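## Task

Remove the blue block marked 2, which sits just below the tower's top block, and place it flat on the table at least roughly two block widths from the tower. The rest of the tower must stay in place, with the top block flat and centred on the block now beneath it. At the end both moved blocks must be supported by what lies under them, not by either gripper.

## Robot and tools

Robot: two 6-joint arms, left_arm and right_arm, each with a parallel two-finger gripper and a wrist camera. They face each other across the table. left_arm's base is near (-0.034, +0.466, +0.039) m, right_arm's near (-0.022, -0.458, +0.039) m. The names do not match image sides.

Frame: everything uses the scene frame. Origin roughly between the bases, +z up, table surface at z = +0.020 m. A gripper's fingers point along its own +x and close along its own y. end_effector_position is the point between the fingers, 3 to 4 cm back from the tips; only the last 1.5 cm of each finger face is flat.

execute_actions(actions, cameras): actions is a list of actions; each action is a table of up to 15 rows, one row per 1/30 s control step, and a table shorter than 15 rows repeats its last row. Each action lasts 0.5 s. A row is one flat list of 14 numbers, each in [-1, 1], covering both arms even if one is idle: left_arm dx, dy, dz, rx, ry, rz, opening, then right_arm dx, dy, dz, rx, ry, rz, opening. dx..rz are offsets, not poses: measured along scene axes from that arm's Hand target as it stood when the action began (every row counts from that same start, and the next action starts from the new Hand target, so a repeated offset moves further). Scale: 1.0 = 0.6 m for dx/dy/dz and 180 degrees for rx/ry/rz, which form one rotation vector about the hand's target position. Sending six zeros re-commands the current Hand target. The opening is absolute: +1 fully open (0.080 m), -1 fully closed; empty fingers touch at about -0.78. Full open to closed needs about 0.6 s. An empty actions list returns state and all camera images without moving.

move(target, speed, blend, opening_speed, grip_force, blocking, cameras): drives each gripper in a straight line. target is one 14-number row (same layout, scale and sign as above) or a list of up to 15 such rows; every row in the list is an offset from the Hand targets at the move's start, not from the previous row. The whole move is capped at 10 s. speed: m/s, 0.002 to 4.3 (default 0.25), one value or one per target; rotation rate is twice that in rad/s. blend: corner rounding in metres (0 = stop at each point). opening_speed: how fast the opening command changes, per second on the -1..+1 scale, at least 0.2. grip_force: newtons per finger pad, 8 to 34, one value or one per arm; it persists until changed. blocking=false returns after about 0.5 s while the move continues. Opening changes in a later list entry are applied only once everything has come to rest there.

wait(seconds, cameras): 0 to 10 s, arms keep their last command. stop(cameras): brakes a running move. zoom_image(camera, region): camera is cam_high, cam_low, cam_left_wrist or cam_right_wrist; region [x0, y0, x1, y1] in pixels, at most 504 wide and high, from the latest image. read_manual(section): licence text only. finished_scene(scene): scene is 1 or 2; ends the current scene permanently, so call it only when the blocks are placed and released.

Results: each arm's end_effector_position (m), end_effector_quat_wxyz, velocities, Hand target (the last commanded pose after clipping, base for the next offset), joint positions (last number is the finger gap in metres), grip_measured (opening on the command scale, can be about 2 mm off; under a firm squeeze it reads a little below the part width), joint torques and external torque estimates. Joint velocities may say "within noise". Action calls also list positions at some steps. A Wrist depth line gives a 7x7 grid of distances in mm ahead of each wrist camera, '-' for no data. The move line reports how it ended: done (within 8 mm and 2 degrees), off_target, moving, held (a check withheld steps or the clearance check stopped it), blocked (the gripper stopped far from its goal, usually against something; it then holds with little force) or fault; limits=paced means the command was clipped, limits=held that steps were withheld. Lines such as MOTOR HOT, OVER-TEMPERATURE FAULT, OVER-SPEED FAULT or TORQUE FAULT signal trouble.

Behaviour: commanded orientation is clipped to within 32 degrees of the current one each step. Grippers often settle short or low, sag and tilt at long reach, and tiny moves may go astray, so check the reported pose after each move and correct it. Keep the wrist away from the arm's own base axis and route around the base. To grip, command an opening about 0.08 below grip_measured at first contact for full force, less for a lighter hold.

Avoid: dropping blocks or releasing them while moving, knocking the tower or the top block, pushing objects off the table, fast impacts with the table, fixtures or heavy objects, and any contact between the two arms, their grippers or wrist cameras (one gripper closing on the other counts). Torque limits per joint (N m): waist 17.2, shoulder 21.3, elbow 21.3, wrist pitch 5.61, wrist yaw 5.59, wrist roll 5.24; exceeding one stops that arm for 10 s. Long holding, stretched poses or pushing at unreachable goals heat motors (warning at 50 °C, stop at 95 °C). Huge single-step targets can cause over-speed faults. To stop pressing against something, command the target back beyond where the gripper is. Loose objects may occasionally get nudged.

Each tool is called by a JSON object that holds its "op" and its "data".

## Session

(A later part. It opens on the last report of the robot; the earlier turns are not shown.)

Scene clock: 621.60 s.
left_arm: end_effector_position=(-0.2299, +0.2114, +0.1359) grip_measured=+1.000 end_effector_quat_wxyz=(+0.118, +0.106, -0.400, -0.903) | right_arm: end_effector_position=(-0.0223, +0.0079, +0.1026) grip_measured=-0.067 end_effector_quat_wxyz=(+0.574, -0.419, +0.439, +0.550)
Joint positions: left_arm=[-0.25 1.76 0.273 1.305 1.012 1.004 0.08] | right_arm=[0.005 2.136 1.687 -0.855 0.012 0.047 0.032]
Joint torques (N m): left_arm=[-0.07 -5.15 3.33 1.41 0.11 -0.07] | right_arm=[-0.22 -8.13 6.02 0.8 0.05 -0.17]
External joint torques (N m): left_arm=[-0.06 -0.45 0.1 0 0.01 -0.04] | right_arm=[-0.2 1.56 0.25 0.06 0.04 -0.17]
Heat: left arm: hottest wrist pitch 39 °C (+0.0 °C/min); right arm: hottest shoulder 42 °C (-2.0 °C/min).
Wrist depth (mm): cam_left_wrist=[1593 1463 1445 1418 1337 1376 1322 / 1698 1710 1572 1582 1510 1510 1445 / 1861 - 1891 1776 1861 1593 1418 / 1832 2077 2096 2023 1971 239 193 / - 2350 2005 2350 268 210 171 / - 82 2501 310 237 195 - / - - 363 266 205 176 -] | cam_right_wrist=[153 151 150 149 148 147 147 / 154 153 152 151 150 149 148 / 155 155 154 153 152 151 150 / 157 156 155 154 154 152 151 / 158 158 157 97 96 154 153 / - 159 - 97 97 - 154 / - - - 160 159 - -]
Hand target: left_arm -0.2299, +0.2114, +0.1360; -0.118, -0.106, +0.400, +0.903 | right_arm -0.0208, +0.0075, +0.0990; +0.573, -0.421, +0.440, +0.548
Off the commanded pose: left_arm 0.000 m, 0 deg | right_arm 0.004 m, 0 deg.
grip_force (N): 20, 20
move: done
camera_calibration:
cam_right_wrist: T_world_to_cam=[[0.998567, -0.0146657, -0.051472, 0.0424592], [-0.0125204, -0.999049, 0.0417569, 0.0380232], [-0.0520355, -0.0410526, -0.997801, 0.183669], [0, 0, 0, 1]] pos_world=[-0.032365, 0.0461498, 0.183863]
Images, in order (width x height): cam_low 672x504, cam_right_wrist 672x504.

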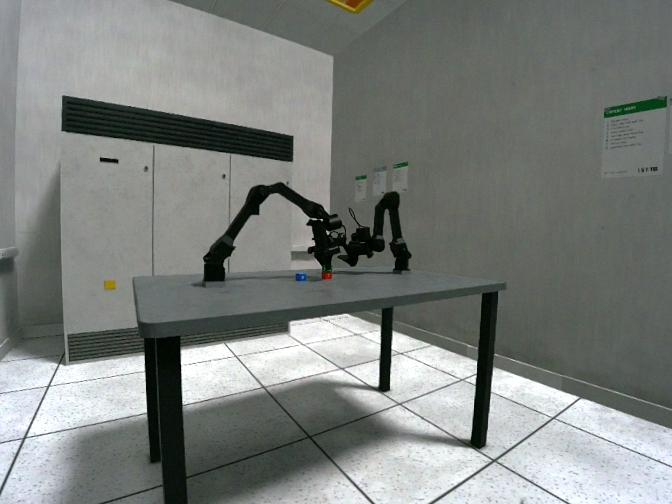

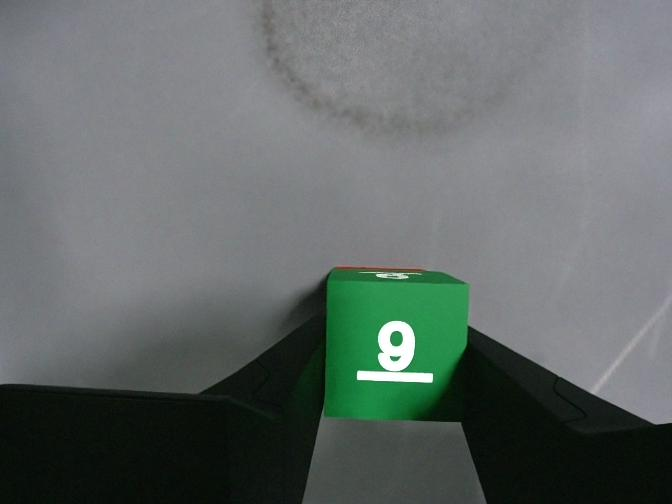

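{"op": "move", "data": {"target": [[0,0,0,0,0,0,1, 0,-0.0025,-0.0045,0,0,0,-0.2],[0,0,0,0,0,0,1, 0,-0.0025,-0.0045,0,0,0,0.5],[0,0,0,0,0,0,1, 0,-0.0025,0.15,0,0,0,0.5]], "speed": [0.03, 0.1, 0.15], "opening_speed": 0.8, "cameras": ["cam_right_wrist", "cam_low", "cam_high"]}}

{"op": "zoom_image", "data": {"camera": "cam_low", "region": [280, 240, 360, 300]}}

{"op": "zoom_image", "data": {"camera": "cam_right_wrist", "region": [300, 160, 500, 320]}}

Scene clock: 680.93 s.
left_arm: end_effector_position=(-0.2299, +0.2114, +0.1359) grip_measured=+1.000 end_effector_quat_wxyz=(+0.118, +0.106, -0.400, -0.903) | right_arm: end_effector_position=(-0.0223, +0.0040, +0.1816) grip_measured=+0.497 end_effector_quat_wxyz=(+0.569, -0.426, +0.446, +0.544)
Joint positions: left_arm=[-0.25 1.76 0.273 1.305 1.012 1.004 0.08] | right_arm=[0.005 2.125 1.99 -1.195 0.012 0.047 0.057]
Joint torques (N m): left_arm=[-0.08 -5.14 3.33 1.41 0.11 -0.07] | right_arm=[-0.22 -9.54 8.1 0.46 0.05 -0.17]
External joint torques (N m): left_arm=[-0.09 -0.43 0.08 0 0.01 -0.03] | right_arm=[-0.19 0 2.37 -0.23 0.04 -0.17]
Heat: left arm: hottest wrist pitch 40 °C (+1.0 °C/min); right arm: hottest shoulder 51 °C (+9.0 °C/min). Fold the right arm in close to its base, or ease its load, before you think long.
Wrist depth (mm): cam_left_wrist=[1561 1530 1510 1410 1427 1337 1307 / 1749 1723 1615 1698 1593 1491 1472 / 2585 1876 2115 1832 1698 1650 222 / 2023 2908 2326 2258 1938 240 192 / 1922 2174 - 2174 268 211 171 / - 82 367 307 237 195 - / - - 367 266 205 176 -] | cam_right_wrist=[228 227 225 225 221 220 220 / 231 230 229 227 226 225 222 / 234 233 232 231 228 226 226 / 238 235 236 234 232 231 230 / 242 239 238 237 236 234 233 / - - 241 240 240 93 235 / - - 244 244 244 - -]
Hand target: left_arm -0.2299, +0.2114, +0.1360; -0.118, -0.106, +0.400, +0.903 | right_arm -0.0208, +0.0060, +0.1891; +0.573, -0.421, +0.440, +0.548
Off the commanded pose: left_arm 0.000 m, 0 deg | right_arm 0.008 m, 1 deg.
MOTOR HOT: joint 2 (shoulder) of the right arm reports 51 °C; the controller stops that arm at 95 °C. To cool a motor, set the load down, stop pushing, or move to a pose that needs little force.
grip_force (N): 20, 20
move: done
camera_calibration:
cam_right_wrist: T_world_to_cam=[[0.998572, -0.0160077, -0.0509662, 0.0463682], [-0.0125233, -0.997609, 0.0679667, 0.0260748], [-0.0519324, -0.0672314, -0.996385, 0.262079], [0, 0, 0, 1]] pos_world=[-0.0323651, 0.0443746, 0.261722]
Images, in order (width x height): cam_high 672x504, cam_low 672x504, cam_right_wrist 672x504.

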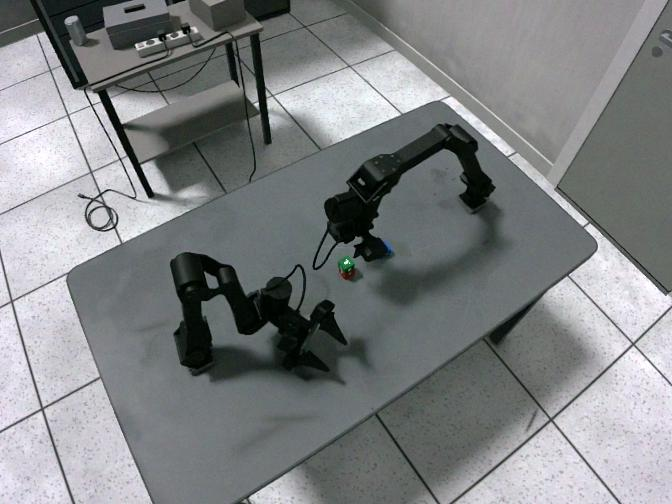

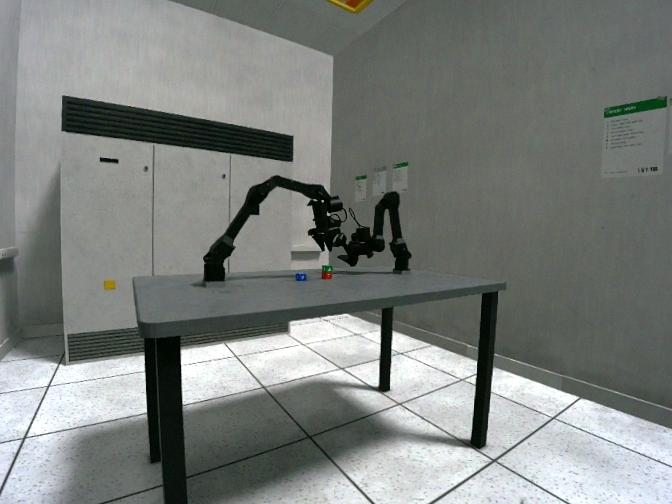

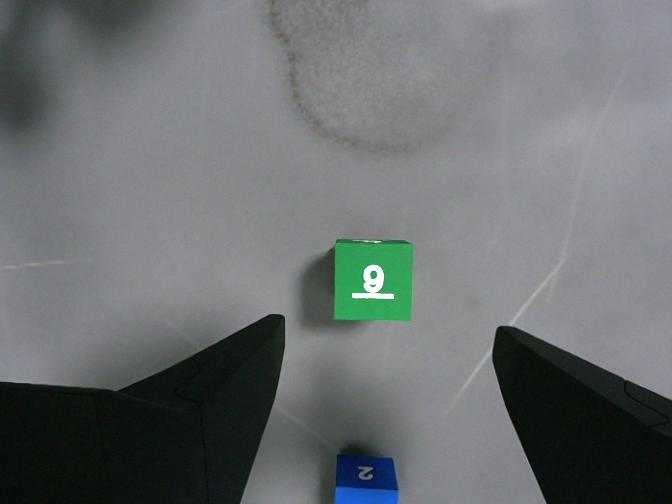

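Scaled by 6.300.

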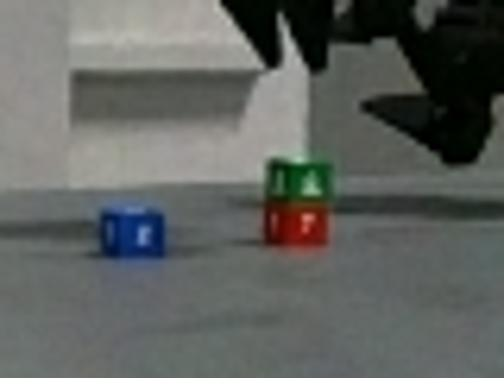

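Scaled by 2.520.

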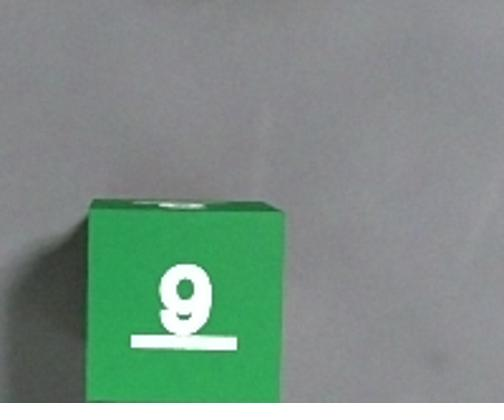

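{"op": "move", "data": {"target": [0,0,0,0,0,0,1, 0,-0.15,0,0,0,0,0.5], "speed": 0.25, "cameras": ["cam_right_wrist"]}}

{"op": "zoom_image", "data": {"camera": "cam_right_wrist", "region": [300, 50, 480, 190]}}

Scene clock: 707.60 s.
left_arm: end_effector_position=(-0.2299, +0.2114, +0.1359) grip_measured=+1.000 end_effector_quat_wxyz=(+0.118, +0.106, -0.400, -0.903) | right_arm: end_effector_position=(-0.0220, -0.0828, +0.1848) grip_measured=+0.497 end_effector_quat_wxyz=(+0.570, -0.425, +0.444, +0.545)
Joint positions: left_arm=[-0.25 1.76 0.273 1.305 1.012 1.004 0.08] | right_arm=[0.005 1.76 1.498 -1.062 0.012 0.047 0.057]
Joint torques (N m): left_arm=[-0.07 -5.14 3.33 1.41 0.11 -0.07] | right_arm=[-0.19 -8.12 5.92 0.75 0.06 -0.16]
External joint torques (N m): left_arm=[-0.09 -0.48 0.12 0.01 0 -0.03] | right_arm=[-0.2 -0.97 0.11 0.04 0.05 -0.16]
Heat: left arm: hottest wrist pitch 40 °C (+0.0 °C/min); right arm: hottest shoulder 55 °C (+8.1 °C/min). Fold the right arm in close to its base, or ease its load, before you think long.
Wrist depth (mm): cam_left_wrist=[1561 1510 1530 1410 1401 1393 1345 / 1789 1749 1627 1615 1393 1491 1436 / 2448 1988 1988 1876 1762 1673 1393 / 2448 - 1988 2077 1922 238 192 / - - - 2237 272 210 171 / - 82 373 311 237 194 - / - - 361 265 205 176 -] | cam_right_wrist=[236 234 232 230 229 229 227 / 238 237 236 233 233 231 230 / 242 241 239 237 236 234 233 / 244 245 241 241 239 238 236 / 250 246 244 243 242 241 238 / - - 247 247 245 93 - / - - 250 251 249 - -]
Hand target: left_arm -0.2299, +0.2114, +0.1360; -0.118, -0.106, +0.400, +0.903 | right_arm -0.0208, -0.0840, +0.1890; +0.573, -0.422, +0.440, +0.548
Off the commanded pose: left_arm 0.000 m, 0 deg | right_arm 0.005 m, 1 deg.
MOTOR HOT: still on. Joint 2 (shoulder) of the right arm reports 55 °C.
grip_force (N): 20, 20
move: done
camera_calibration:
cam_right_wrist: T_world_to_cam=[[0.998567, -0.0157022, -0.0511631, 0.04481], [-0.0125236, -0.998006, 0.0618649, -0.0596482], [-0.0520325, -0.0611355, -0.996772, 0.259988], [0, 0, 0, 1]] pos_world=[-0.031965, -0.0429311, 0.265132]
Images, in order (width x height): cam_right_wrist 672x504.

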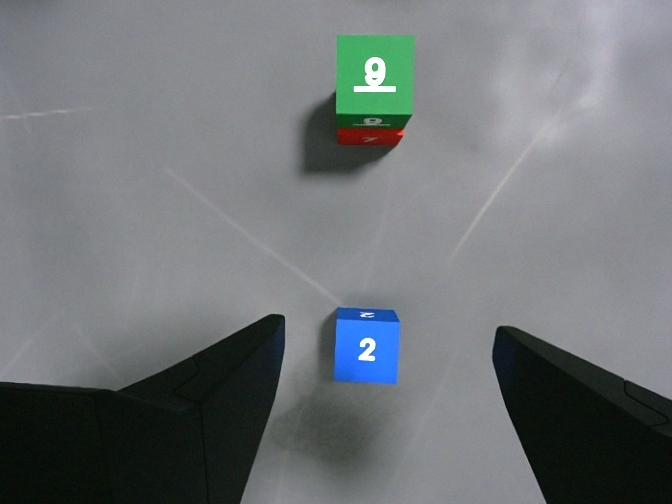

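Scaled by 2.800.

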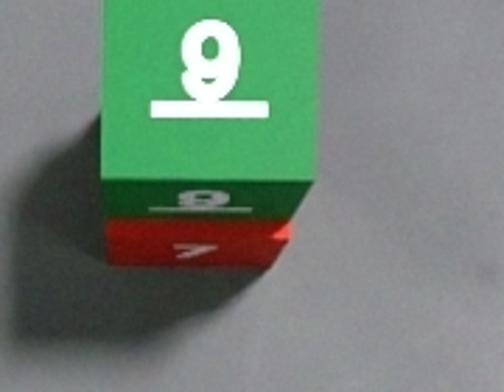

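{"op": "finished_scene", "data": {"scene": 1}}

The scene is finished: the task was done.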